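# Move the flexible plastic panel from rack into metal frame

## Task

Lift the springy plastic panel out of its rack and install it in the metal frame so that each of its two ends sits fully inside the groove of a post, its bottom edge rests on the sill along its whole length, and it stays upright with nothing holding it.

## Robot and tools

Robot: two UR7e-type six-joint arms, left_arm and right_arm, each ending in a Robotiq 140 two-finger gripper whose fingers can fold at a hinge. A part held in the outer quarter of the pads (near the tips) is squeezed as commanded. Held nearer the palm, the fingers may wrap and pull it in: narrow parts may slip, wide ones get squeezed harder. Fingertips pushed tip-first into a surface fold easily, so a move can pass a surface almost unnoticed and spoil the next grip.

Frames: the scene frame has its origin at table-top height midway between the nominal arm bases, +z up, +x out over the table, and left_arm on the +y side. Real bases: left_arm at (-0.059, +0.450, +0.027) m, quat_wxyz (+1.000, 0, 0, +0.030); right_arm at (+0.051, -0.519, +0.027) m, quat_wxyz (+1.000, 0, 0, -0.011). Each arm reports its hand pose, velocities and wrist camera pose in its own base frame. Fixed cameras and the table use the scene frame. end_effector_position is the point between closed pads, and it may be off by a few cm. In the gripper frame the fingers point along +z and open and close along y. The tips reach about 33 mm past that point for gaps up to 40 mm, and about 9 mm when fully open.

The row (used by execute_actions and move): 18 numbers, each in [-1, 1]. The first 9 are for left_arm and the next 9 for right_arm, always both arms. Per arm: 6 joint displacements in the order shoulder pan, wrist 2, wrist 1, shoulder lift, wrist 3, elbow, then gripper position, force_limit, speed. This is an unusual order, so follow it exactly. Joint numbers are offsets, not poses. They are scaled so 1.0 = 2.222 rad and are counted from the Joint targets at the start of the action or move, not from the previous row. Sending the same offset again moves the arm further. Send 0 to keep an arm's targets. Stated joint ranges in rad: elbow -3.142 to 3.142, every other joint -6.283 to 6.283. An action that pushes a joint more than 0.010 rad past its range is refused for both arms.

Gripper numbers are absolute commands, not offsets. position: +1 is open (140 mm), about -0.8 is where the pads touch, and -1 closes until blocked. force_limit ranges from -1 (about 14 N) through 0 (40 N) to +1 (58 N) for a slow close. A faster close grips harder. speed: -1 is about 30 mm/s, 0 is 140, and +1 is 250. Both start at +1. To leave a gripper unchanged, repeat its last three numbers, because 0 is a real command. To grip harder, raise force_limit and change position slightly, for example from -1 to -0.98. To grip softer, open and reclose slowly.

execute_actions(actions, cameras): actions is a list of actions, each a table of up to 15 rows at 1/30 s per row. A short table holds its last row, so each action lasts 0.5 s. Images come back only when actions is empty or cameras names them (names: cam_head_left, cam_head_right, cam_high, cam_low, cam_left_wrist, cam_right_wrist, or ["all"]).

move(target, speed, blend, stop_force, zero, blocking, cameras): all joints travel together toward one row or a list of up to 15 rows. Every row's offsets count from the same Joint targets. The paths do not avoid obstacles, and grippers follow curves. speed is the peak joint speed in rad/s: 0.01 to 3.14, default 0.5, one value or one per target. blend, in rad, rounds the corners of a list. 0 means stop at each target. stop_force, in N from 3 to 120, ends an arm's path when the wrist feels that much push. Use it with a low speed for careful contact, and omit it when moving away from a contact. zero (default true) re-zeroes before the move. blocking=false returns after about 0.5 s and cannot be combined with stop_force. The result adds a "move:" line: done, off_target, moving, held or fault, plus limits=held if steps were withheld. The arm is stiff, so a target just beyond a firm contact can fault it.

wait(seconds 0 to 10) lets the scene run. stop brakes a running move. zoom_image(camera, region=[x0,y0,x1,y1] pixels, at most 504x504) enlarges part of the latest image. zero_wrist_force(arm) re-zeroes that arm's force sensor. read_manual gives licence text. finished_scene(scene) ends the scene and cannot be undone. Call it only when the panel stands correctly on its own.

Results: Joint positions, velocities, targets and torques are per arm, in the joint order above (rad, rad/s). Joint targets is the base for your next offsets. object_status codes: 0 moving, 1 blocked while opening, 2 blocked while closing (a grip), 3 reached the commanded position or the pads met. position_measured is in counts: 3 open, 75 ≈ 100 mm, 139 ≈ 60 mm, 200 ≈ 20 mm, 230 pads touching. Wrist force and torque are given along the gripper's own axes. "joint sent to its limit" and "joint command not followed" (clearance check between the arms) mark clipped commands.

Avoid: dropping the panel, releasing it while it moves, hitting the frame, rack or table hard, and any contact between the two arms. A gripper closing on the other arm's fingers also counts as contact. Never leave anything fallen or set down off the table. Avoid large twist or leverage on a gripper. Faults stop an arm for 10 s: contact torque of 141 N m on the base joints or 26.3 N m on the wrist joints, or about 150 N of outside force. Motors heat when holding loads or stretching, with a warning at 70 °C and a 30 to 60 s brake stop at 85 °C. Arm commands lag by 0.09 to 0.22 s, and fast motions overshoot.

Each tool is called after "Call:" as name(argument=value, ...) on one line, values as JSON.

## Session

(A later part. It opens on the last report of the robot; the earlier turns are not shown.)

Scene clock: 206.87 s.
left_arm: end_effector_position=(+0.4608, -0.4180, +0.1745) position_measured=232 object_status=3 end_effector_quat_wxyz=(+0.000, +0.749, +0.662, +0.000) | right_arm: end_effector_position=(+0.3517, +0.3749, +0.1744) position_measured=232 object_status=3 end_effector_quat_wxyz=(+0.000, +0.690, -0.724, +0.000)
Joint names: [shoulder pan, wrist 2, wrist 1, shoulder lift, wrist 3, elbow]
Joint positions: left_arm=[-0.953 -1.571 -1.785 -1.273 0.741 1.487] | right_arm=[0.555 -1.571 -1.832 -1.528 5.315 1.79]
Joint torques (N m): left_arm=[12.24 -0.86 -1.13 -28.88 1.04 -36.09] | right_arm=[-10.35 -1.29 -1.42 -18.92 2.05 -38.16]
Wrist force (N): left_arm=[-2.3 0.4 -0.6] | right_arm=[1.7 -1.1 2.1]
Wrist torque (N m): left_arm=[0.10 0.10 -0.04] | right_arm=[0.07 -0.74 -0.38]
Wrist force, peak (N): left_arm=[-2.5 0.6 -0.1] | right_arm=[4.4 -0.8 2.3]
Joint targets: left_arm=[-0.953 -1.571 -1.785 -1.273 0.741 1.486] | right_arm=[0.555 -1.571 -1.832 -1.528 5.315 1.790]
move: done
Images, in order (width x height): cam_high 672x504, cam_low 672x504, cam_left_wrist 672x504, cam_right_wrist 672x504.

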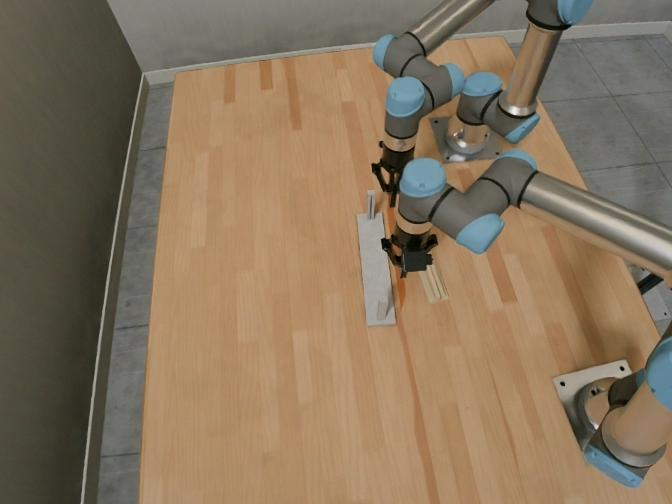

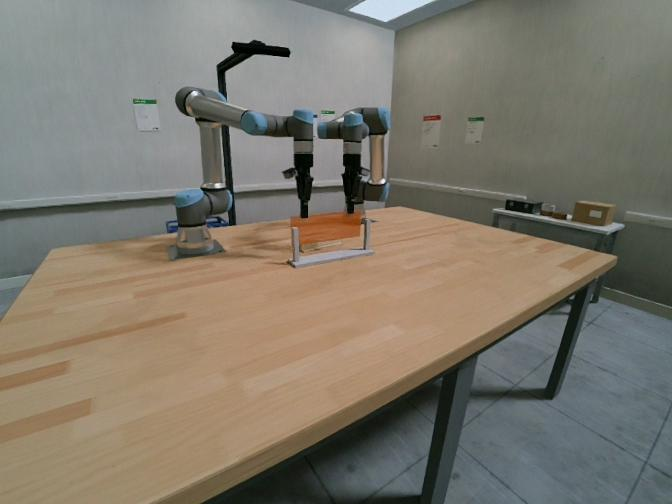

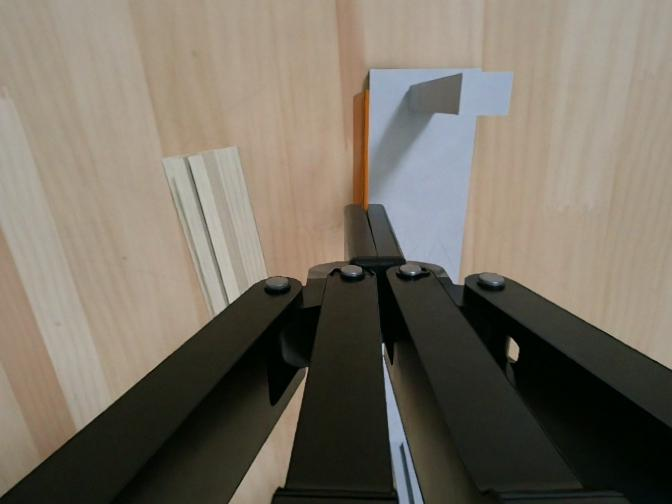

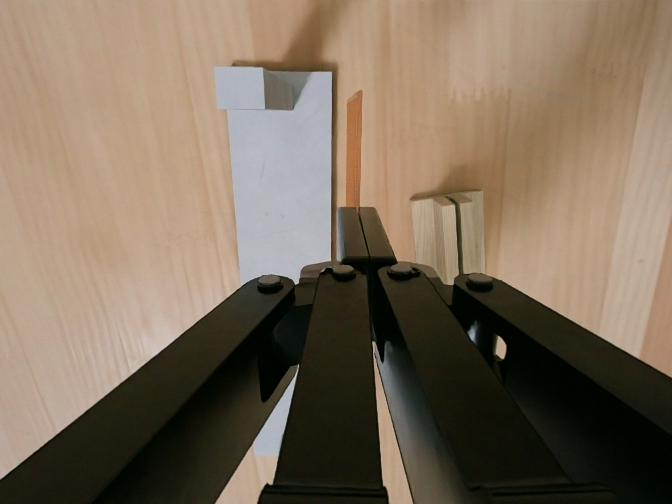

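Call:
move(target=[[-0.000738, 0, 0.000446, 0.00136, 0.068119, -0.001806, -1, 1, -1, 0.000007, 0, -0.000018, -0.000377, -0.06525, 0.000394, -1, 1, -1], [-0.001919, 0, 0.00108, 0.003278, 0.134445, -0.004358, -1, 1, -1, 0.000682, 0, 0.000001, -0.000004, -0.132081, 0.000003, -1, 1, -1], [-0.003156, 0, 0.001597, 0.004821, 0.200714, -0.006418, -1, 1, -1, 0.002535, 0, 0.000104, 0.002074, -0.197735, -0.002179, -1, 1, -1], [-0.00367, 0, 0.001814, 0.005464, 0.222703, -0.007278, -1, 1, -1, 0.003301, 0, 0.000151, 0.002939, -0.219472, -0.00309, -1, 1, -1]], speed=0.2, blend=0.03, cameras=["cam_left_wrist", "cam_right_wrist", "cam_low"])

Call:
zoom_image(camera="cam_left_wrist", region=[330, 30, 540, 240])

Call:
zoom_image(camera="cam_right_wrist", region=[170, 30, 380, 240])

Call:
zoom_image(camera="cam_low", region=[270, 180, 390, 280])

Scene clock: 260.67 s.
left_arm: end_effector_position=(+0.4605, -0.4261, +0.1745) position_measured=232 object_status=3 end_effector_quat_wxyz=(+0.000, +0.890, +0.455, +0.000) | right_arm: end_effector_position=(+0.3514, +0.3789, +0.1744) position_measured=232 object_status=3 end_effector_quat_wxyz=(+0.000, +0.846, -0.533, +0.000)
Joint names: [shoulder pan, wrist 2, wrist 1, shoulder lift, wrist 3, elbow]
Joint positions: left_arm=[-0.961 -1.571 -1.781 -1.261 1.235 1.47] | right_arm=[0.562 -1.571 -1.832 -1.522 4.828 1.783]
Joint torques (N m): left_arm=[-9.97 -0.68 -2.86 -30.29 1.49 -39.1] | right_arm=[14.84 0.2 -2.84 -20.14 -2.38 -39.98]
Wrist force (N): left_arm=[5.2 -2.2 0.1] | right_arm=[8.4 1.9 2.6]
Wrist torque (N m): left_arm=[0.21 0.09 -0.27] | right_arm=[-0.04 -0.50 -0.04]
Wrist force, peak (N): left_arm=[5.7 -1.9 -0.8] | right_arm=[8.4 1.9 2.6]
Joint targets: left_arm=[-0.961 -1.571 -1.781 -1.261 1.236 1.470] | right_arm=[0.562 -1.571 -1.832 -1.522 4.828 1.783]
move: done; blend cut to 0.0244 rad at target 3
Images, in order (width x height): cam_low 672x504, cam_left_wrist 672x504, cam_right_wrist 672x504.

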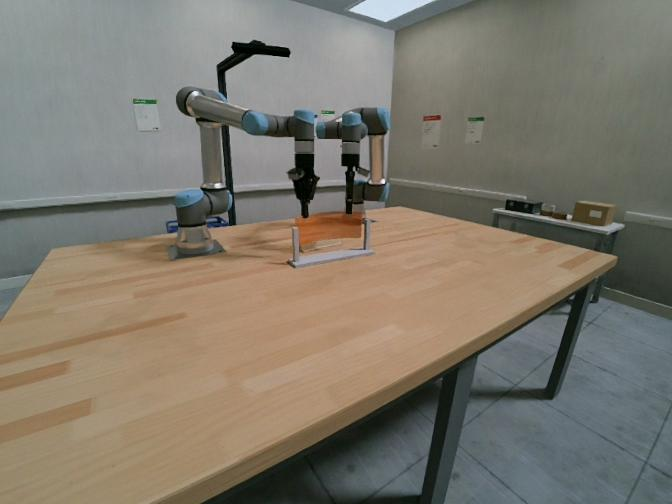

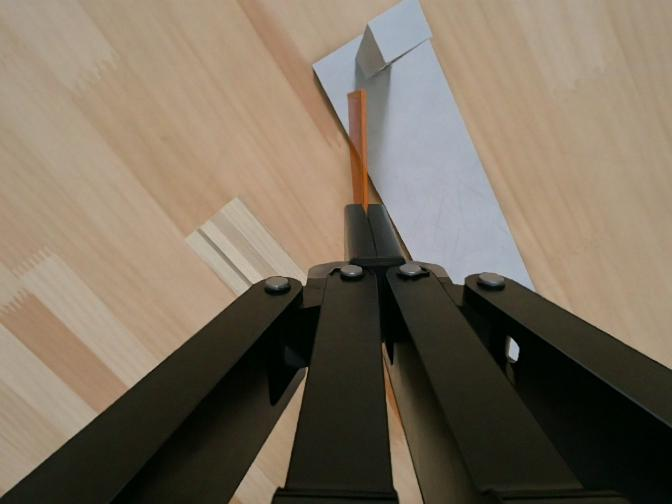

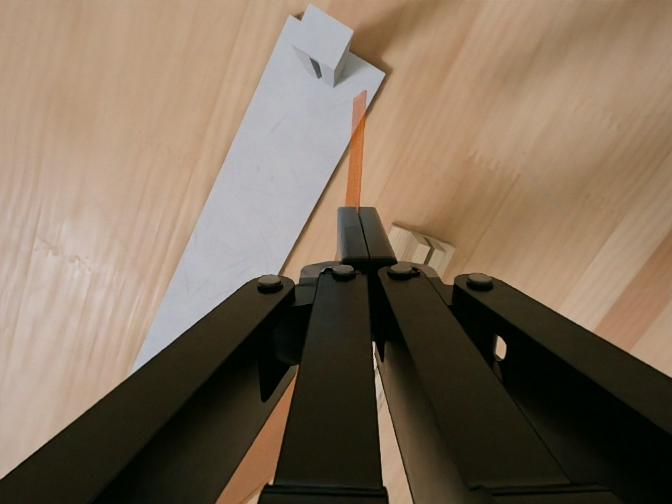

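Scaled by 2.400 from the camera's 672x504 image, which has a finer 960x720 frame.

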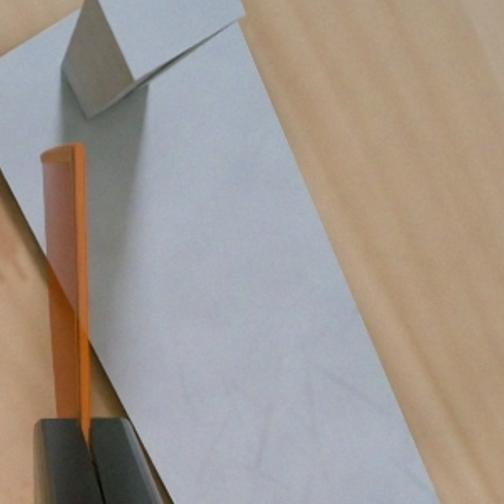

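Scaled by 2.400 from the camera's 672x504 image, which has a finer 960x720 frame.

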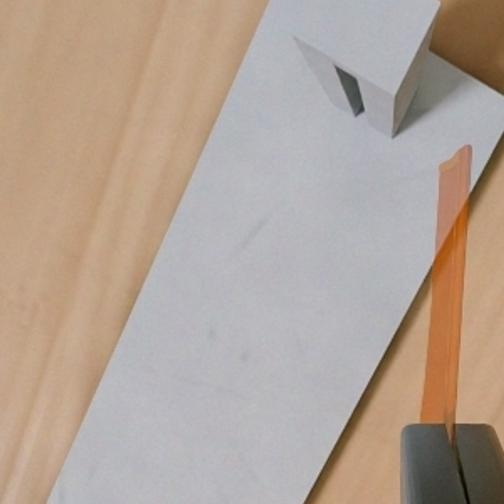

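Scaled by 4.200 from the camera's 672x504 image, which has a finer 960x720 frame.

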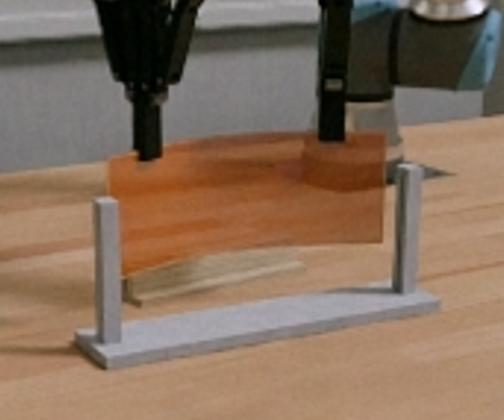

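Call:
move(target=[[0.00683, 0, -0.017334, 0.015749, 0.00683, 0.001585, -1, 1, -1, -0.006359, 0, -0.022248, 0.014653, -0.006359, 0.007595, -1, 1, -1], [0.013452, 0, -0.034481, 0.032376, 0.013452, 0.002105, -1, 1, -1, -0.012487, 0, -0.04475, 0.030577, -0.012487, 0.014173, -1, 1, -1]], speed=0.08, blend=0.01, stop_force=12, cameras=["cam_left_wrist", "cam_right_wrist", "cam_low"])

Call:
zoom_image(camera="cam_left_wrist", region=[300, 40, 420, 160])

Call:
zoom_image(camera="cam_right_wrist", region=[290, 40, 410, 160])

Call:
zoom_image(camera="cam_low", region=[270, 190, 390, 280])

Scene clock: 285.37 s.
left_arm: end_effector_position=(+0.4858, -0.4293, +0.1350) position_measured=232 object_status=3 end_effector_quat_wxyz=(+0.000, +0.890, +0.455, +0.000) | right_arm: end_effector_position=(+0.3763, +0.3776, +0.1349) position_measured=232 object_status=3 end_effector_quat_wxyz=(+0.000, +0.846, -0.533, +0.000)
Joint names: [shoulder pan, wrist 2, wrist 1, shoulder lift, wrist 3, elbow]
Joint positions: left_arm=[-0.931 -1.571 -1.857 -1.189 1.266 1.475] | right_arm=[0.534 -1.571 -1.931 -1.454 4.8 1.815]
Joint torques (N m): left_arm=[7.29 -0.59 -5.1 -33.67 1.25 -12.57] | right_arm=[-9.11 3.16 -6.11 -22.76 -2.15 -12.51]
Wrist force (N): left_arm=[4.9 -1.8 0.5] | right_arm=[7.9 1.4 2.6]
Wrist torque (N m): left_arm=[0.29 0.12 -0.24] | right_arm=[-0.10 -0.47 -0.01]
Wrist force, peak (N): left_arm=[6.7 -2.6 -0.5] | right_arm=[9.4 2.1 2.7]
Joint targets: left_arm=[-0.931 -1.571 -1.857 -1.189 1.266 1.475] | right_arm=[0.534 -1.571 -1.931 -1.454 4.800 1.815]
move: done
Images, in order (width x height): cam_low 672x504, cam_left_wrist 672x504, cam_right_wrist 672x504.

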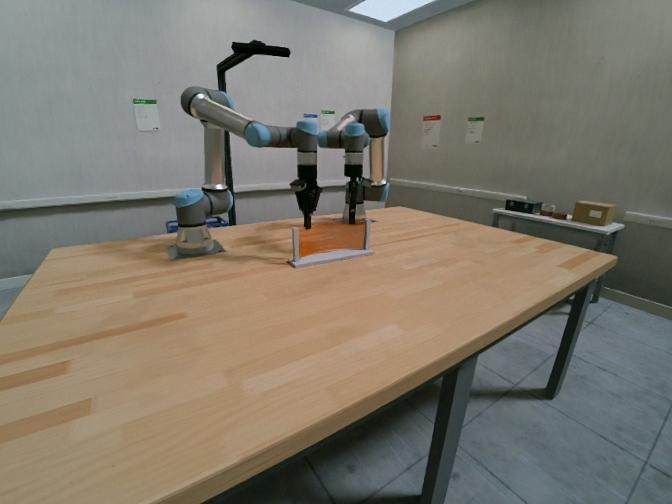

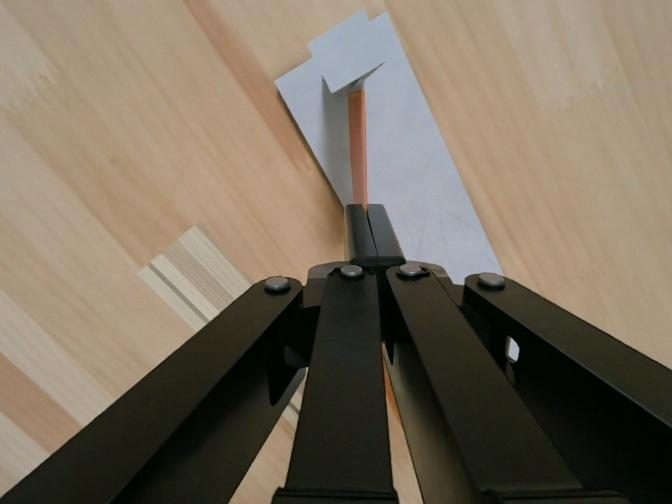

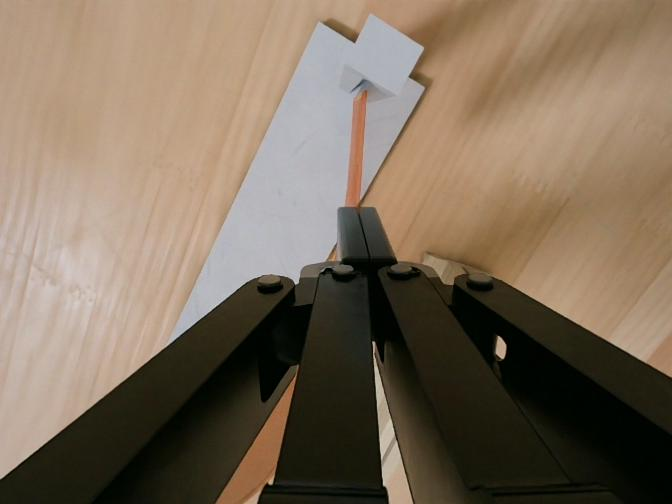

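Scaled by 4.200 from the camera's 672x504 image, which has a finer 960x720 frame.

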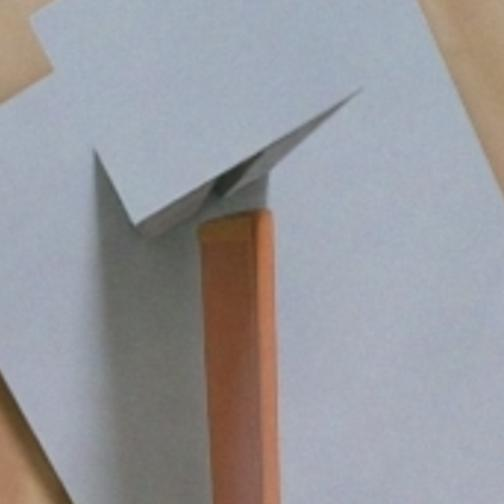

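Scaled by 4.200 from the camera's 672x504 image, which has a finer 960x720 frame.

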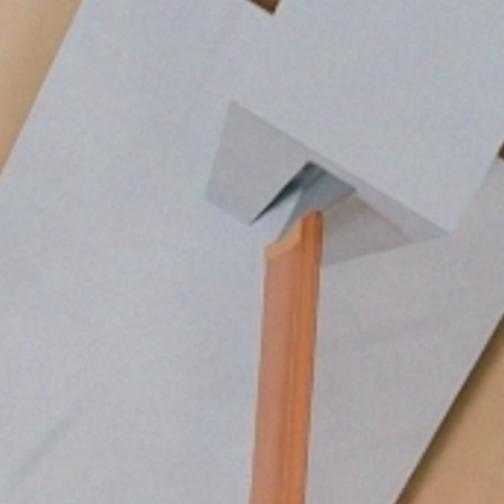

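Scaled by 4.200 from the camera's 672x504 image, which has a finer 960x720 frame.

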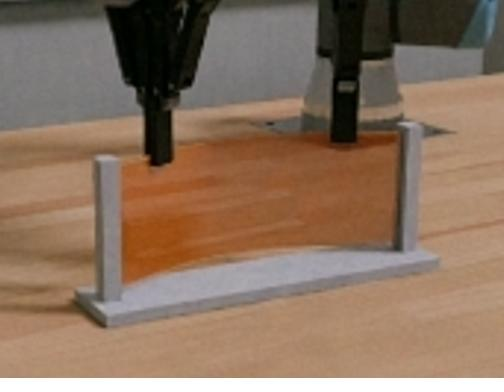

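Call:
move(target=[[0, 0, -0.008542, 0.002478, 0, 0.006064, -1, 1, -1, 0, 0, -0.009409, 0.003173, 0, 0.006235, -1, 1, -1], [0, 0, -0.018117, 0.005447, 0, 0.01267, -1, 1, -1, 0, 0, -0.020023, 0.006962, 0, 0.013061, -1, 1, -1]], speed=0.02, blend=0.005, stop_force=4, cameras=["cam_left_wrist", "cam_right_wrist", "cam_low"])

Call:
zoom_image(camera="cam_left_wrist", region=[300, 40, 420, 160])

Call:
zoom_image(camera="cam_right_wrist", region=[290, 40, 410, 160])

Call:
zoom_image(camera="cam_low", region=[270, 190, 390, 280])

Scene clock: 301.43 s.
left_arm: end_effector_position=(+0.4859, -0.4293, +0.1287) position_measured=232 object_status=3 end_effector_quat_wxyz=(+0.000, +0.890, +0.455, +0.000) | right_arm: end_effector_position=(+0.3763, +0.3776, +0.1286) position_measured=232 object_status=3 end_effector_quat_wxyz=(+0.000, +0.846, -0.533, +0.000)
Joint names: [shoulder pan, wrist 2, wrist 1, shoulder lift, wrist 3, elbow]
Joint positions: left_arm=[-0.931 -1.571 -1.872 -1.184 1.266 1.485] | right_arm=[0.534 -1.571 -1.948 -1.448 4.8 1.826]
Joint torques (N m): left_arm=[2.45 -0.15 -2.64 -56.12 1.39 -36.3] | right_arm=[-7.38 2.28 -2.46 -33.84 -2.13 -37.39]
Wrist force (N): left_arm=[5.8 -2.0 -4.1] | right_arm=[8.8 1.4 -1.8]
Wrist torque (N m): left_arm=[0.26 0.07 -0.24] | right_arm=[-0.15 -0.53 -0.01]
Wrist force, peak (N): left_arm=[6.5 -2.2 -7.0] | right_arm=[9.2 1.5 -4.9]
Joint targets: left_arm=[-0.931 -1.571 -1.872 -1.184 1.266 1.485] | right_arm=[0.534 -1.571 -1.948 -1.448 4.800 1.826]
move: contact (left_arm, right_arm); path passed 0 of 2 targets; left_arm: the wrist 1 is farthest, 0.025 rad from its target; right_arm: the wrist 1 is farthest, 0.028 rad from its target
Images, in order (width x height): cam_low 672x504, cam_left_wrist 672x504, cam_right_wrist 672x504.

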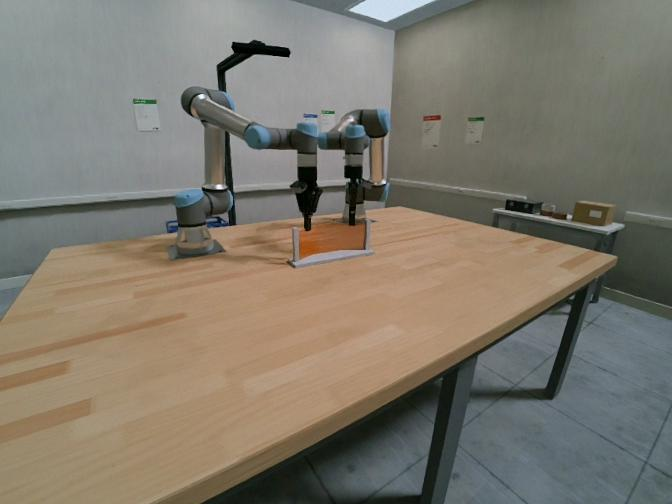

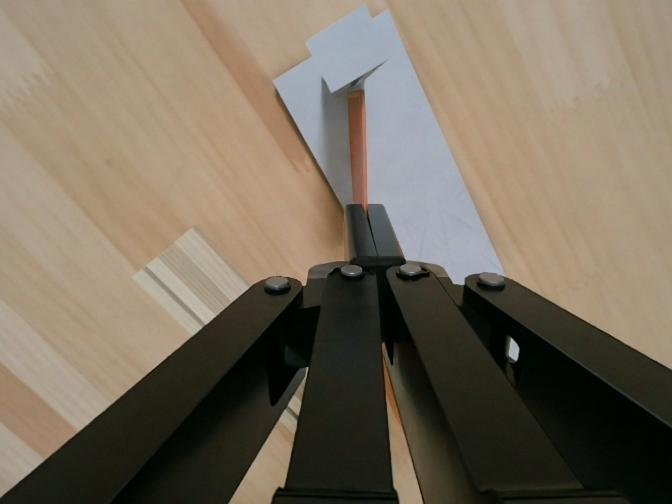

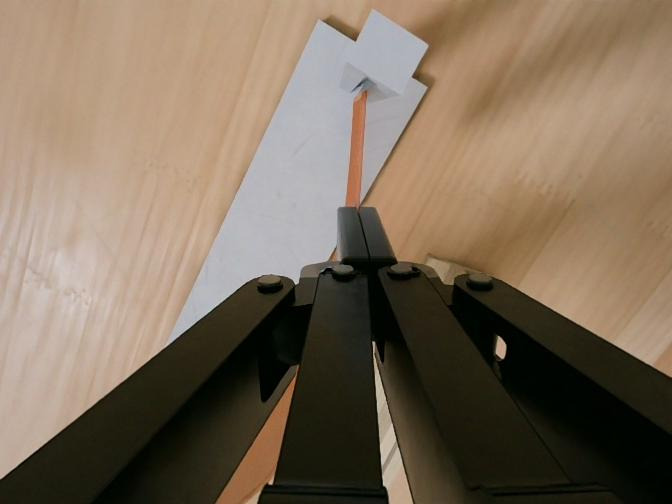

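Scaled by 4.200 from the camera's 672x504 image, which has a finer 960x720 frame.

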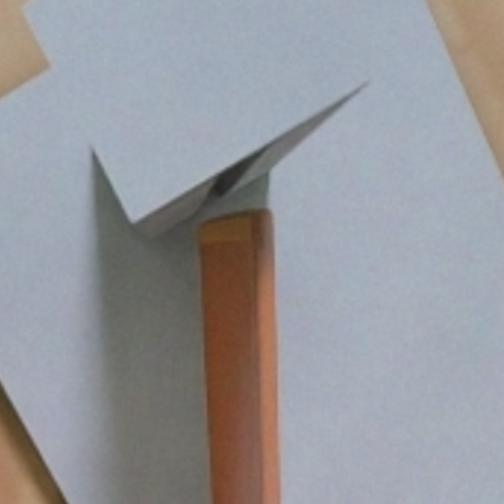

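Scaled by 4.200 from the camera's 672x504 image, which has a finer 960x720 frame.

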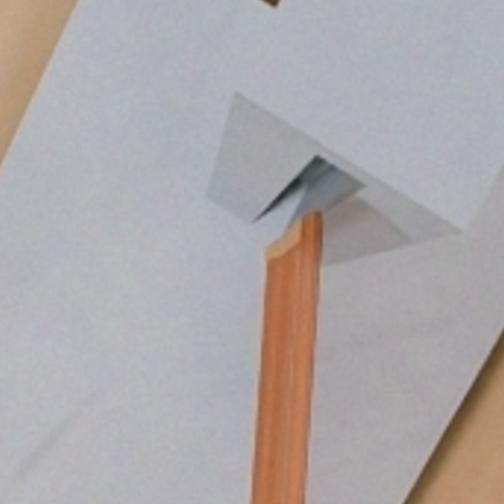

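Scaled by 4.200 from the camera's 672x504 image, which has a finer 960x720 frame.

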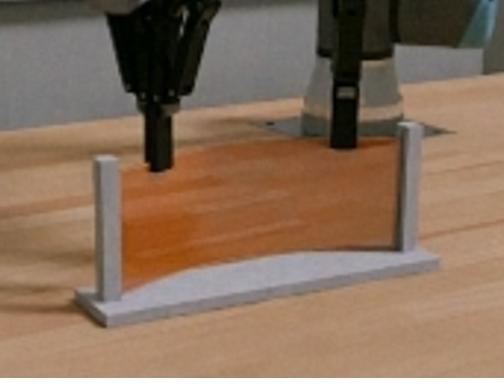

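Call:
zoom_image(camera="cam_low", region=[284, 218, 334, 268])

Call:
zoom_image(camera="cam_low", region=[340, 210, 390, 260])

Scaled by 10.080 from the camera's 672x504 image, which has a finer 960x720 frame.

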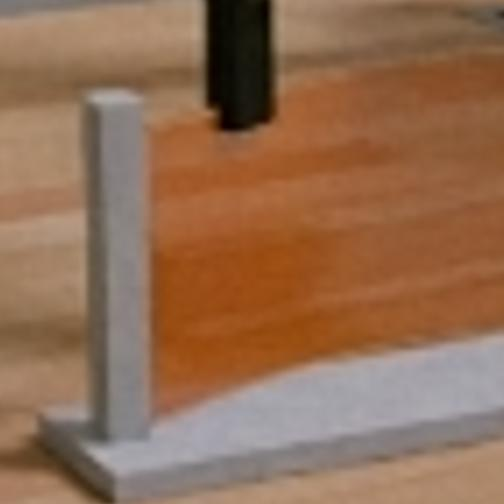

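Scaled by 10.080 from the camera's 672x504 image, which has a finer 960x720 frame.

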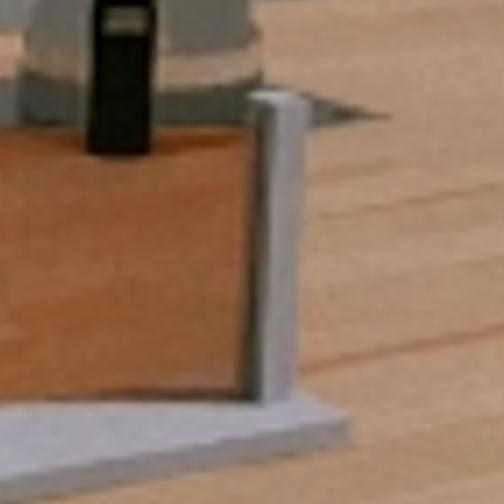

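Call:
move(target=[[0.000153, 0, 0.002243, -0.000381, 0.000153, -0.001862, -1, 1, -1, 0.000097, 0, 0.002454, -0.000996, 0.000097, -0.001458, -1, 1, -1], [0.003726, 0, 0.003568, 0.002705, -0.041279, -0.006273, -1, 1, -1, -0.003634, 0, 0.002734, 0.000977, 0.041371, -0.003711, -1, 1, -1], [0.007124, 0, 0.005135, 0.00629, -0.082885, -0.011425, -1, 1, -1, -0.007199, 0, 0.003143, 0.003735, 0.08281, -0.006878, -1, 1, -1]], speed=0.1, blend=0.002, stop_force=10, cameras=["cam_left_wrist", "cam_right_wrist", "cam_low"])

Call:
zoom_image(camera="cam_left_wrist", region=[290, 40, 410, 160])

Call:
zoom_image(camera="cam_right_wrist", region=[300, 40, 420, 160])

Call:
zoom_image(camera="cam_low", region=[270, 190, 390, 280])

Scene clock: 360.50 s.
left_arm: end_effector_position=(+0.4967, -0.4270, +0.1307) position_measured=232 object_status=3 end_effector_quat_wxyz=(+0.000, +0.841, +0.542, +0.000) | right_arm: end_effector_position=(+0.3862, +0.3738, +0.1307) position_measured=232 object_status=3 end_effector_quat_wxyz=(+0.000, +0.789, -0.615, +0.000)
Joint names: [shoulder pan, wrist 2, wrist 1, shoulder lift, wrist 3, elbow]
Joint positions: left_arm=[-0.915 -1.571 -1.861 -1.17 1.081 1.46] | right_arm=[0.518 -1.571 -1.941 -1.44 4.984 1.81]
Joint torques (N m): left_arm=[9.36 -0.48 -2.2 -34.74 -1.32 -37.97] | right_arm=[-8.79 2.38 -2.21 -23.35 1.83 -38.56]
Wrist force (N): left_arm=[3.0 -0.3 -1.0] | right_arm=[6.2 -0.6 1.9]
Wrist torque (N m): left_arm=[0.19 0.14 -0.06] | right_arm=[0.00 -0.53 -0.24]
Wrist force, peak (N): left_arm=[6.1 -2.0 -4.7] | right_arm=[8.9 1.5 -2.4]
Joint targets: left_arm=[-0.915 -1.571 -1.861 -1.170 1.081 1.460] | right_arm=[0.518 -1.571 -1.941 -1.440 4.984 1.810]
move: done
Images, in order (width x height): cam_low 672x504, cam_left_wrist 672x504, cam_right_wrist 672x504.

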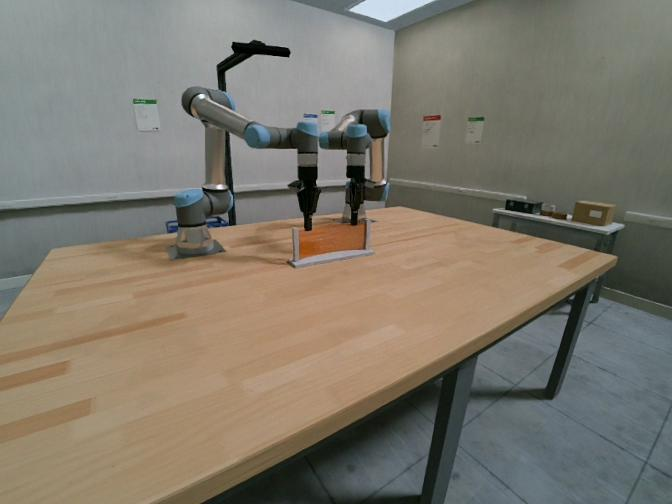

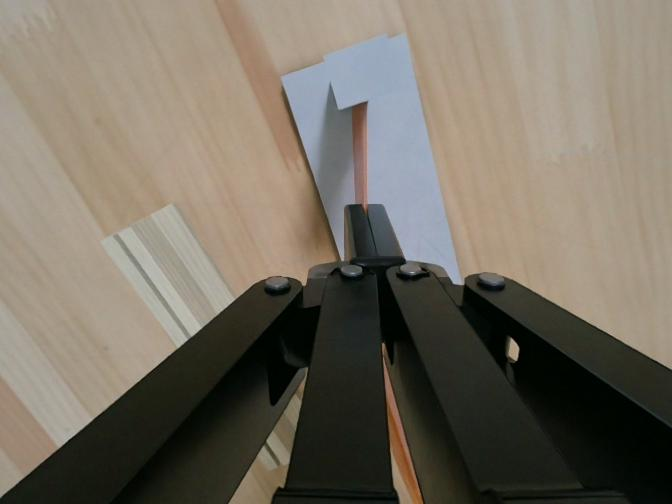

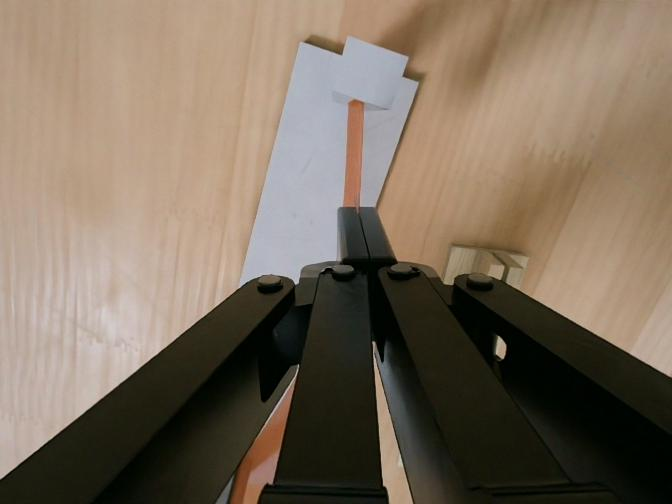

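Scaled by 4.200 from the camera's 672x504 image, which has a finer 960x720 frame.

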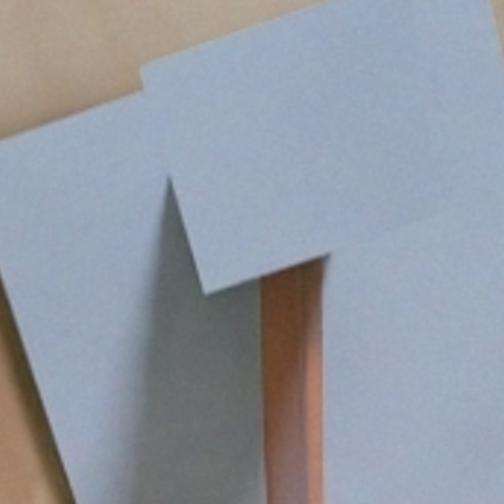

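Scaled by 4.200 from the camera's 672x504 image, which has a finer 960x720 frame.

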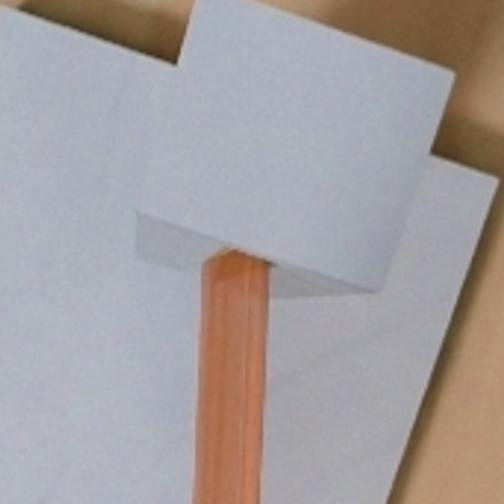

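Scaled by 4.200 from the camera's 672x504 image, which has a finer 960x720 frame.

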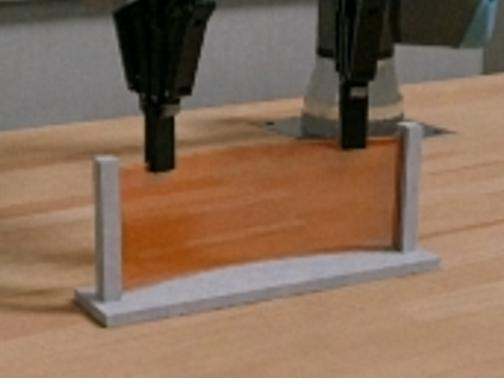

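Call:
move(target=[[0.003216, 0, 0.001688, 0.003791, -0.041788, -0.005479, -1, 1, -1, -0.003157, 0, 0.000495, 0.00318, 0.041848, -0.003675, -1, 1, -1], [0.00625, 0, 0.003635, 0.008077, -0.083759, -0.011711, -1, 1, -1, -0.006143, 0, 0.001083, 0.006766, 0.083866, -0.007849, -1, 1, -1], [0.0091, 0, 0.005714, 0.012565, -0.125913, -0.018279, -1, 1, -1, -0.008824, 0, 0.001738, 0.010534, 0.12619, -0.012272, -1, 1, -1]], speed=0.1, blend=0.005, stop_force=10, cameras=["cam_left_wrist", "cam_right_wrist", "cam_low"])

Call:
zoom_image(camera="cam_left_wrist", region=[300, 40, 420, 160])

Call:
zoom_image(camera="cam_right_wrist", region=[300, 40, 420, 160])

Call:
zoom_image(camera="cam_low", region=[270, 190, 390, 280])

Scene clock: 375.60 s.
left_arm: end_effector_position=(+0.5129, -0.4264, +0.1307) position_measured=232 object_status=3 end_effector_quat_wxyz=(+0.000, +0.750, +0.661, +0.000) | right_arm: end_effector_position=(+0.4026, +0.3711, +0.1307) position_measured=232 object_status=3 end_effector_quat_wxyz=(+0.000, +0.688, -0.726, +0.000)
Joint names: [shoulder pan, wrist 2, wrist 1, shoulder lift, wrist 3, elbow]
Joint positions: left_arm=[-0.895 -1.571 -1.848 -1.142 0.802 1.419] | right_arm=[0.499 -1.571 -1.937 -1.417 5.264 1.783]
Joint torques (N m): left_arm=[10.28 -0.35 -1.24 -35.27 -1.45 -37.8] | right_arm=[-10.86 1.18 -1.38 -24.16 1.91 -38.13]
Wrist force (N): left_arm=[-1.5 0.4 -0.4] | right_arm=[2.7 -1.1 2.1]
Wrist torque (N m): left_arm=[0.14 0.07 0.09] | right_arm=[0.06 -0.79 -0.39]
Wrist force, peak (N): left_arm=[3.3 -0.4 -0.7] | right_arm=[6.8 -0.3 2.5]
Joint targets: left_arm=[-0.895 -1.571 -1.848 -1.142 0.802 1.419] | right_arm=[0.499 -1.571 -1.937 -1.417 5.264 1.783]
move: done
Images, in order (width x height): cam_low 672x504, cam_left_wrist 672x504, cam_right_wrist 672x504.

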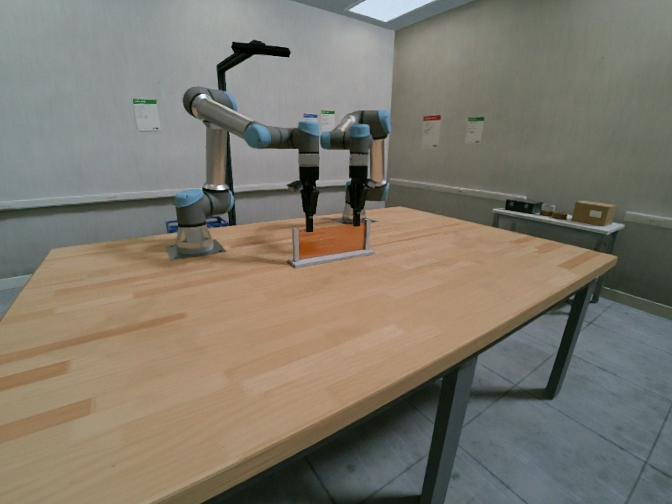

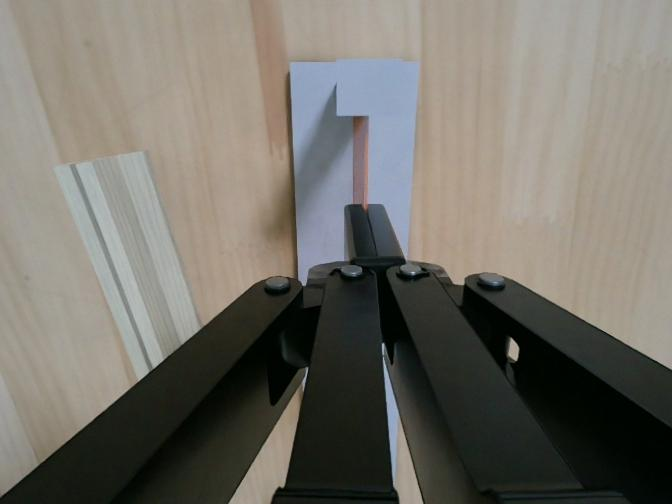

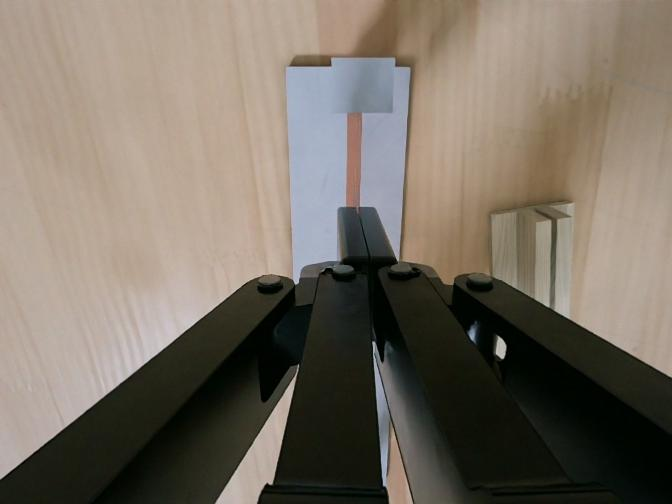

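Scaled by 4.200 from the camera's 672x504 image, which has a finer 960x720 frame.

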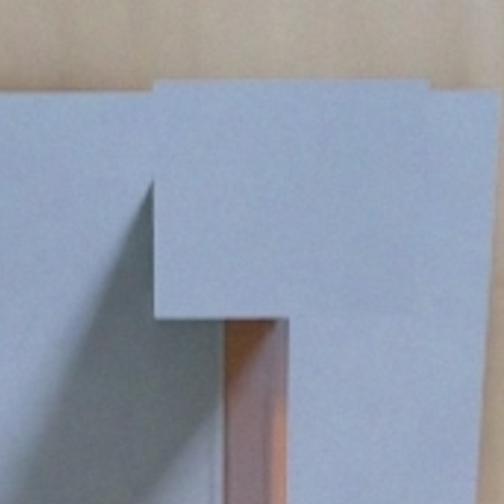

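Scaled by 4.200 from the camera's 672x504 image, which has a finer 960x720 frame.

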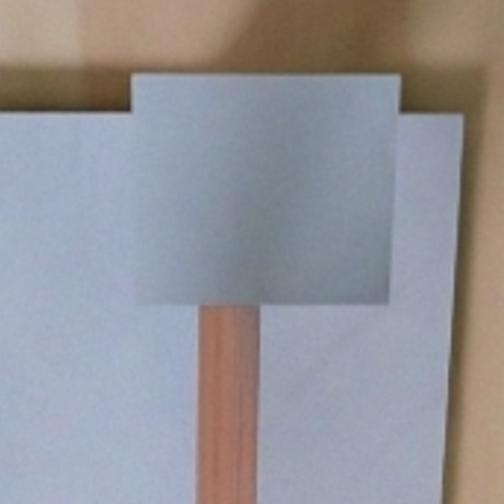

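Scaled by 4.200 from the camera's 672x504 image, which has a finer 960x720 frame.

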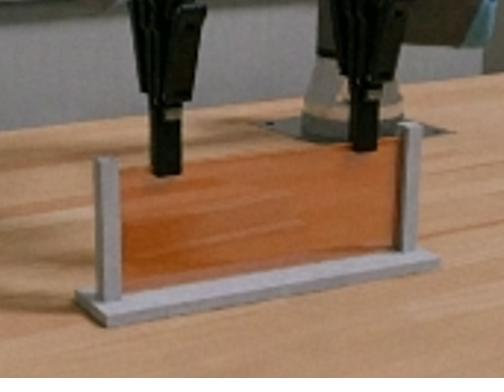

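Call:
move(target=[0, 0, -0.003903, 0.001101, 0, 0.002802, -1, 1, -1, 0, 0, -0.004293, 0.001456, 0, 0.002837, -1, 1, -1], speed=0.01, stop_force=4, cameras=["cam_low", "cam_left_wrist", "cam_right_wrist", "cam_head_left", "cam_head_right"])

Scene clock: 391.27 s.
left_arm: end_effector_position=(+0.5129, -0.4264, +0.1287) position_measured=232 object_status=3 end_effector_quat_wxyz=(+0.000, +0.750, +0.661, +0.000) | right_arm: end_effector_position=(+0.4026, +0.3711, +0.1286) position_measured=232 object_status=3 end_effector_quat_wxyz=(+0.000, +0.688, -0.726, +0.000)
Joint names: [shoulder pan, wrist 2, wrist 1, shoulder lift, wrist 3, elbow]
Joint positions: left_arm=[-0.895 -1.571 -1.853 -1.141 0.802 1.423] | right_arm=[0.499 -1.571 -1.943 -1.415 5.264 1.787]
Joint torques (N m): left_arm=[9.81 -0.4 -1.14 -57.68 -1.43 -35.05] | right_arm=[-9.88 -1.06 -1.2 -34.88 1.85 -36.02]
Wrist force (N): left_arm=[-1.0 0.5 -4.4] | right_arm=[3.5 -0.9 -2.6]
Wrist torque (N m): left_arm=[0.14 0.09 0.09] | right_arm=[0.10 -0.72 -0.38]
Wrist force, peak (N): left_arm=[-1.2 0.4 -6.1] | right_arm=[3.7 -0.9 -4.0]
Joint targets: left_arm=[-0.895 -1.571 -1.853 -1.141 0.802 1.423] | right_arm=[0.499 -1.571 -1.943 -1.415 5.264 1.787]
move: contact (left_arm, right_arm)
Images, in order (width x height): cam_head_left 672x504, cam_head_right 672x504, cam_low 672x504, cam_left_wrist 672x504, cam_right_wrist 672x504.

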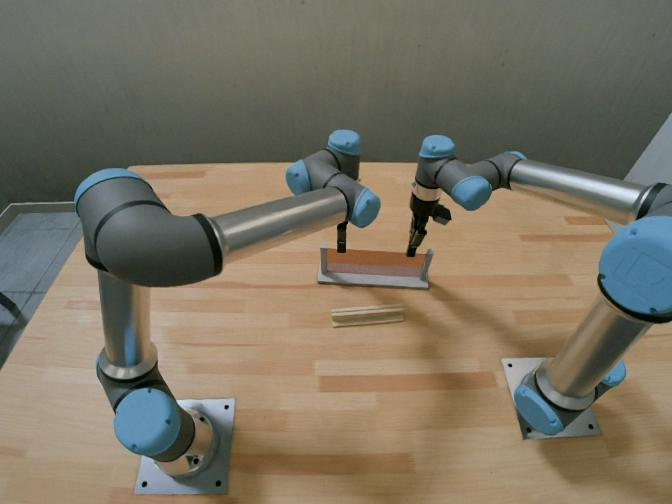

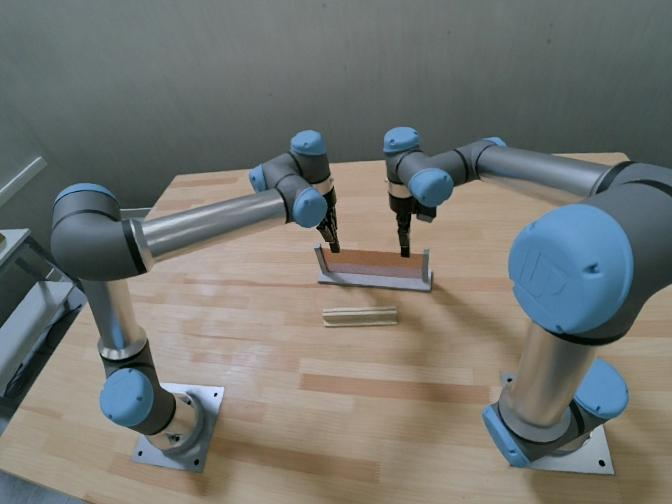

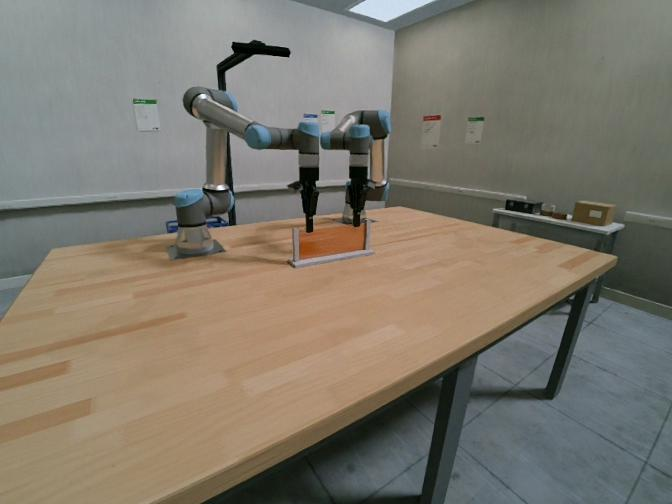

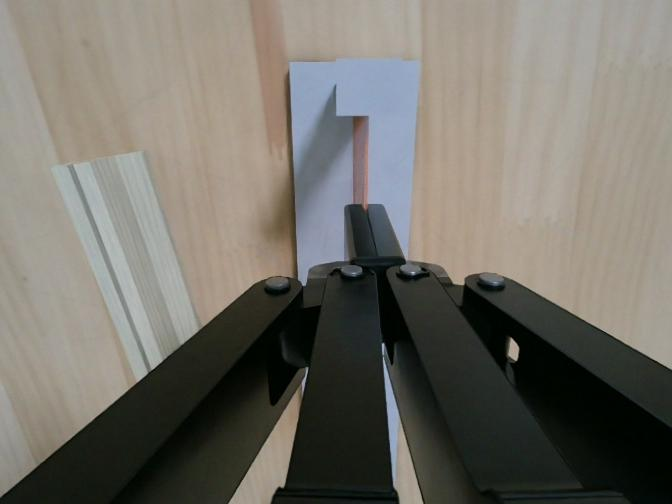

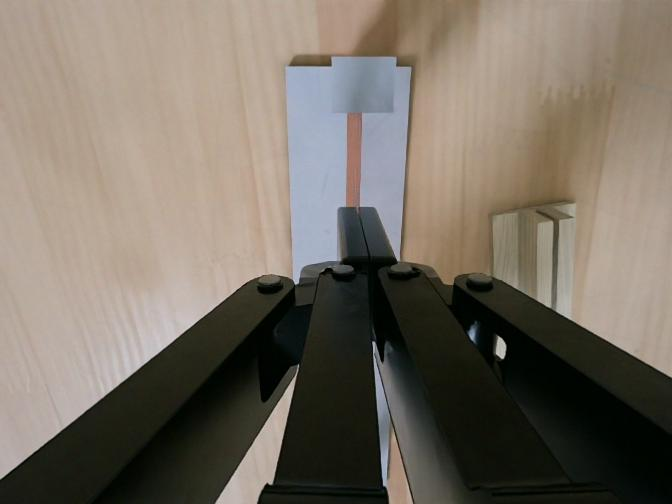

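Call:
zoom_image(camera="cam_low", region=[270, 190, 390, 280])

Call:
zoom_image(camera="cam_head_right", region=[300, 225, 450, 305])

Scaled by 4.200 from the camera's 672x504 image, which has a finer 960x720 frame.

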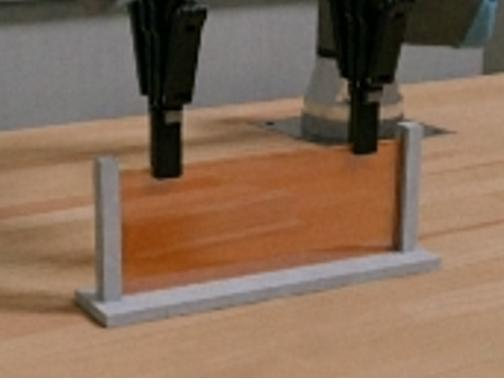

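Scaled by 3.360 from the camera's 672x504 image, which has a finer 960x720 frame.

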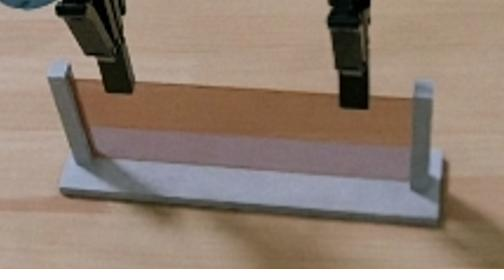

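Call:
move(target=[0, 0, 0, 0, 0, 0, -0.4, 1, -1, 0, 0, 0, 0, 0, 0, -0.4, 1, -1], speed=0.3, cameras=["cam_low", "cam_left_wrist", "cam_right_wrist"])

Scene clock: 394.93 s.
left_arm: end_effector_position=(+0.5129, -0.4264, +0.1287) position_measured=179 object_status=0 end_effector_quat_wxyz=(+0.000, +0.750, +0.661, +0.000) | right_arm: end_effector_position=(+0.4026, +0.3711, +0.1286) position_measured=179 object_status=0 end_effector_quat_wxyz=(+0.000, +0.688, -0.726, +0.000)
Joint names: [shoulder pan, wrist 2, wrist 1, shoulder lift, wrist 3, elbow]
Joint positions: left_arm=[-0.895 -1.571 -1.853 -1.141 0.802 1.423] | right_arm=[0.499 -1.571 -1.943 -1.415 5.264 1.787]
Joint torques (N m): left_arm=[9.63 -0.34 -2.71 -56.62 -1.43 -35.24] | right_arm=[-9.73 -0.94 -2.79 -34.35 2.04 -36.03]
Wrist force (N): left_arm=[-0.5 0.8 -0.6] | right_arm=[3.4 -0.9 1.6]
Wrist torque (N m): left_arm=[0.17 0.07 0.07] | right_arm=[0.06 -0.73 -0.39]
Wrist force, peak (N): left_arm=[-0.9 0.6 -4.9] | right_arm=[3.8 -0.8 -3.1]
Joint targets: left_arm=[-0.895 -1.571 -1.853 -1.141 0.802 1.423] | right_arm=[0.499 -1.571 -1.943 -1.415 5.264 1.787]
move: done
Images, in order (width x height): cam_low 672x504, cam_left_wrist 672x504, cam_right_wrist 672x504.

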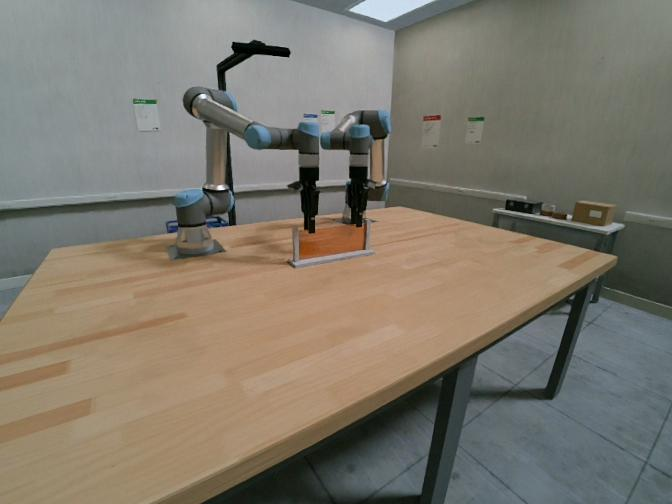

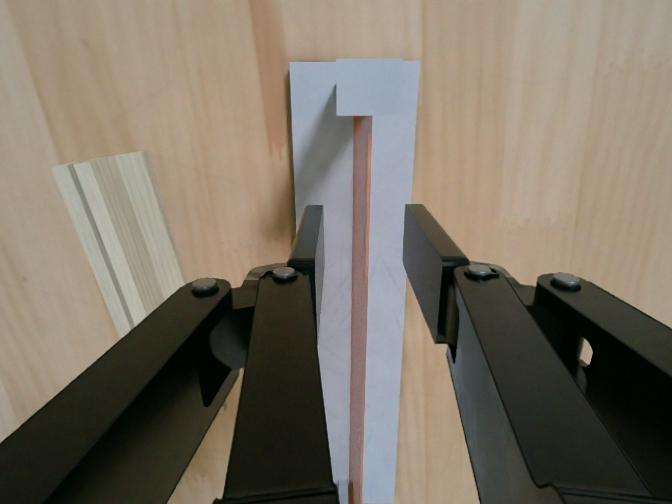

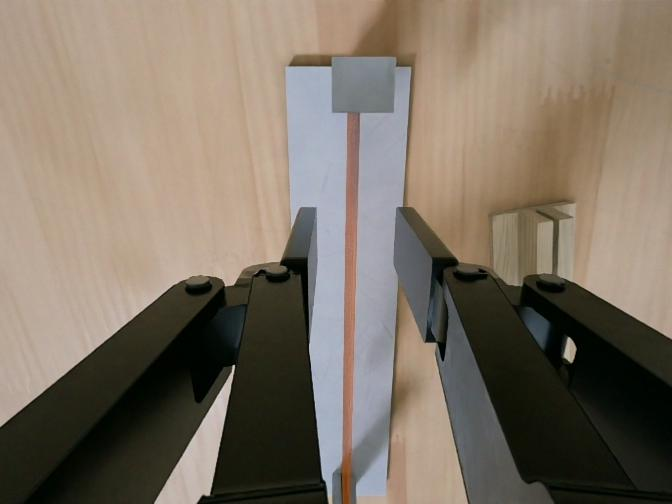

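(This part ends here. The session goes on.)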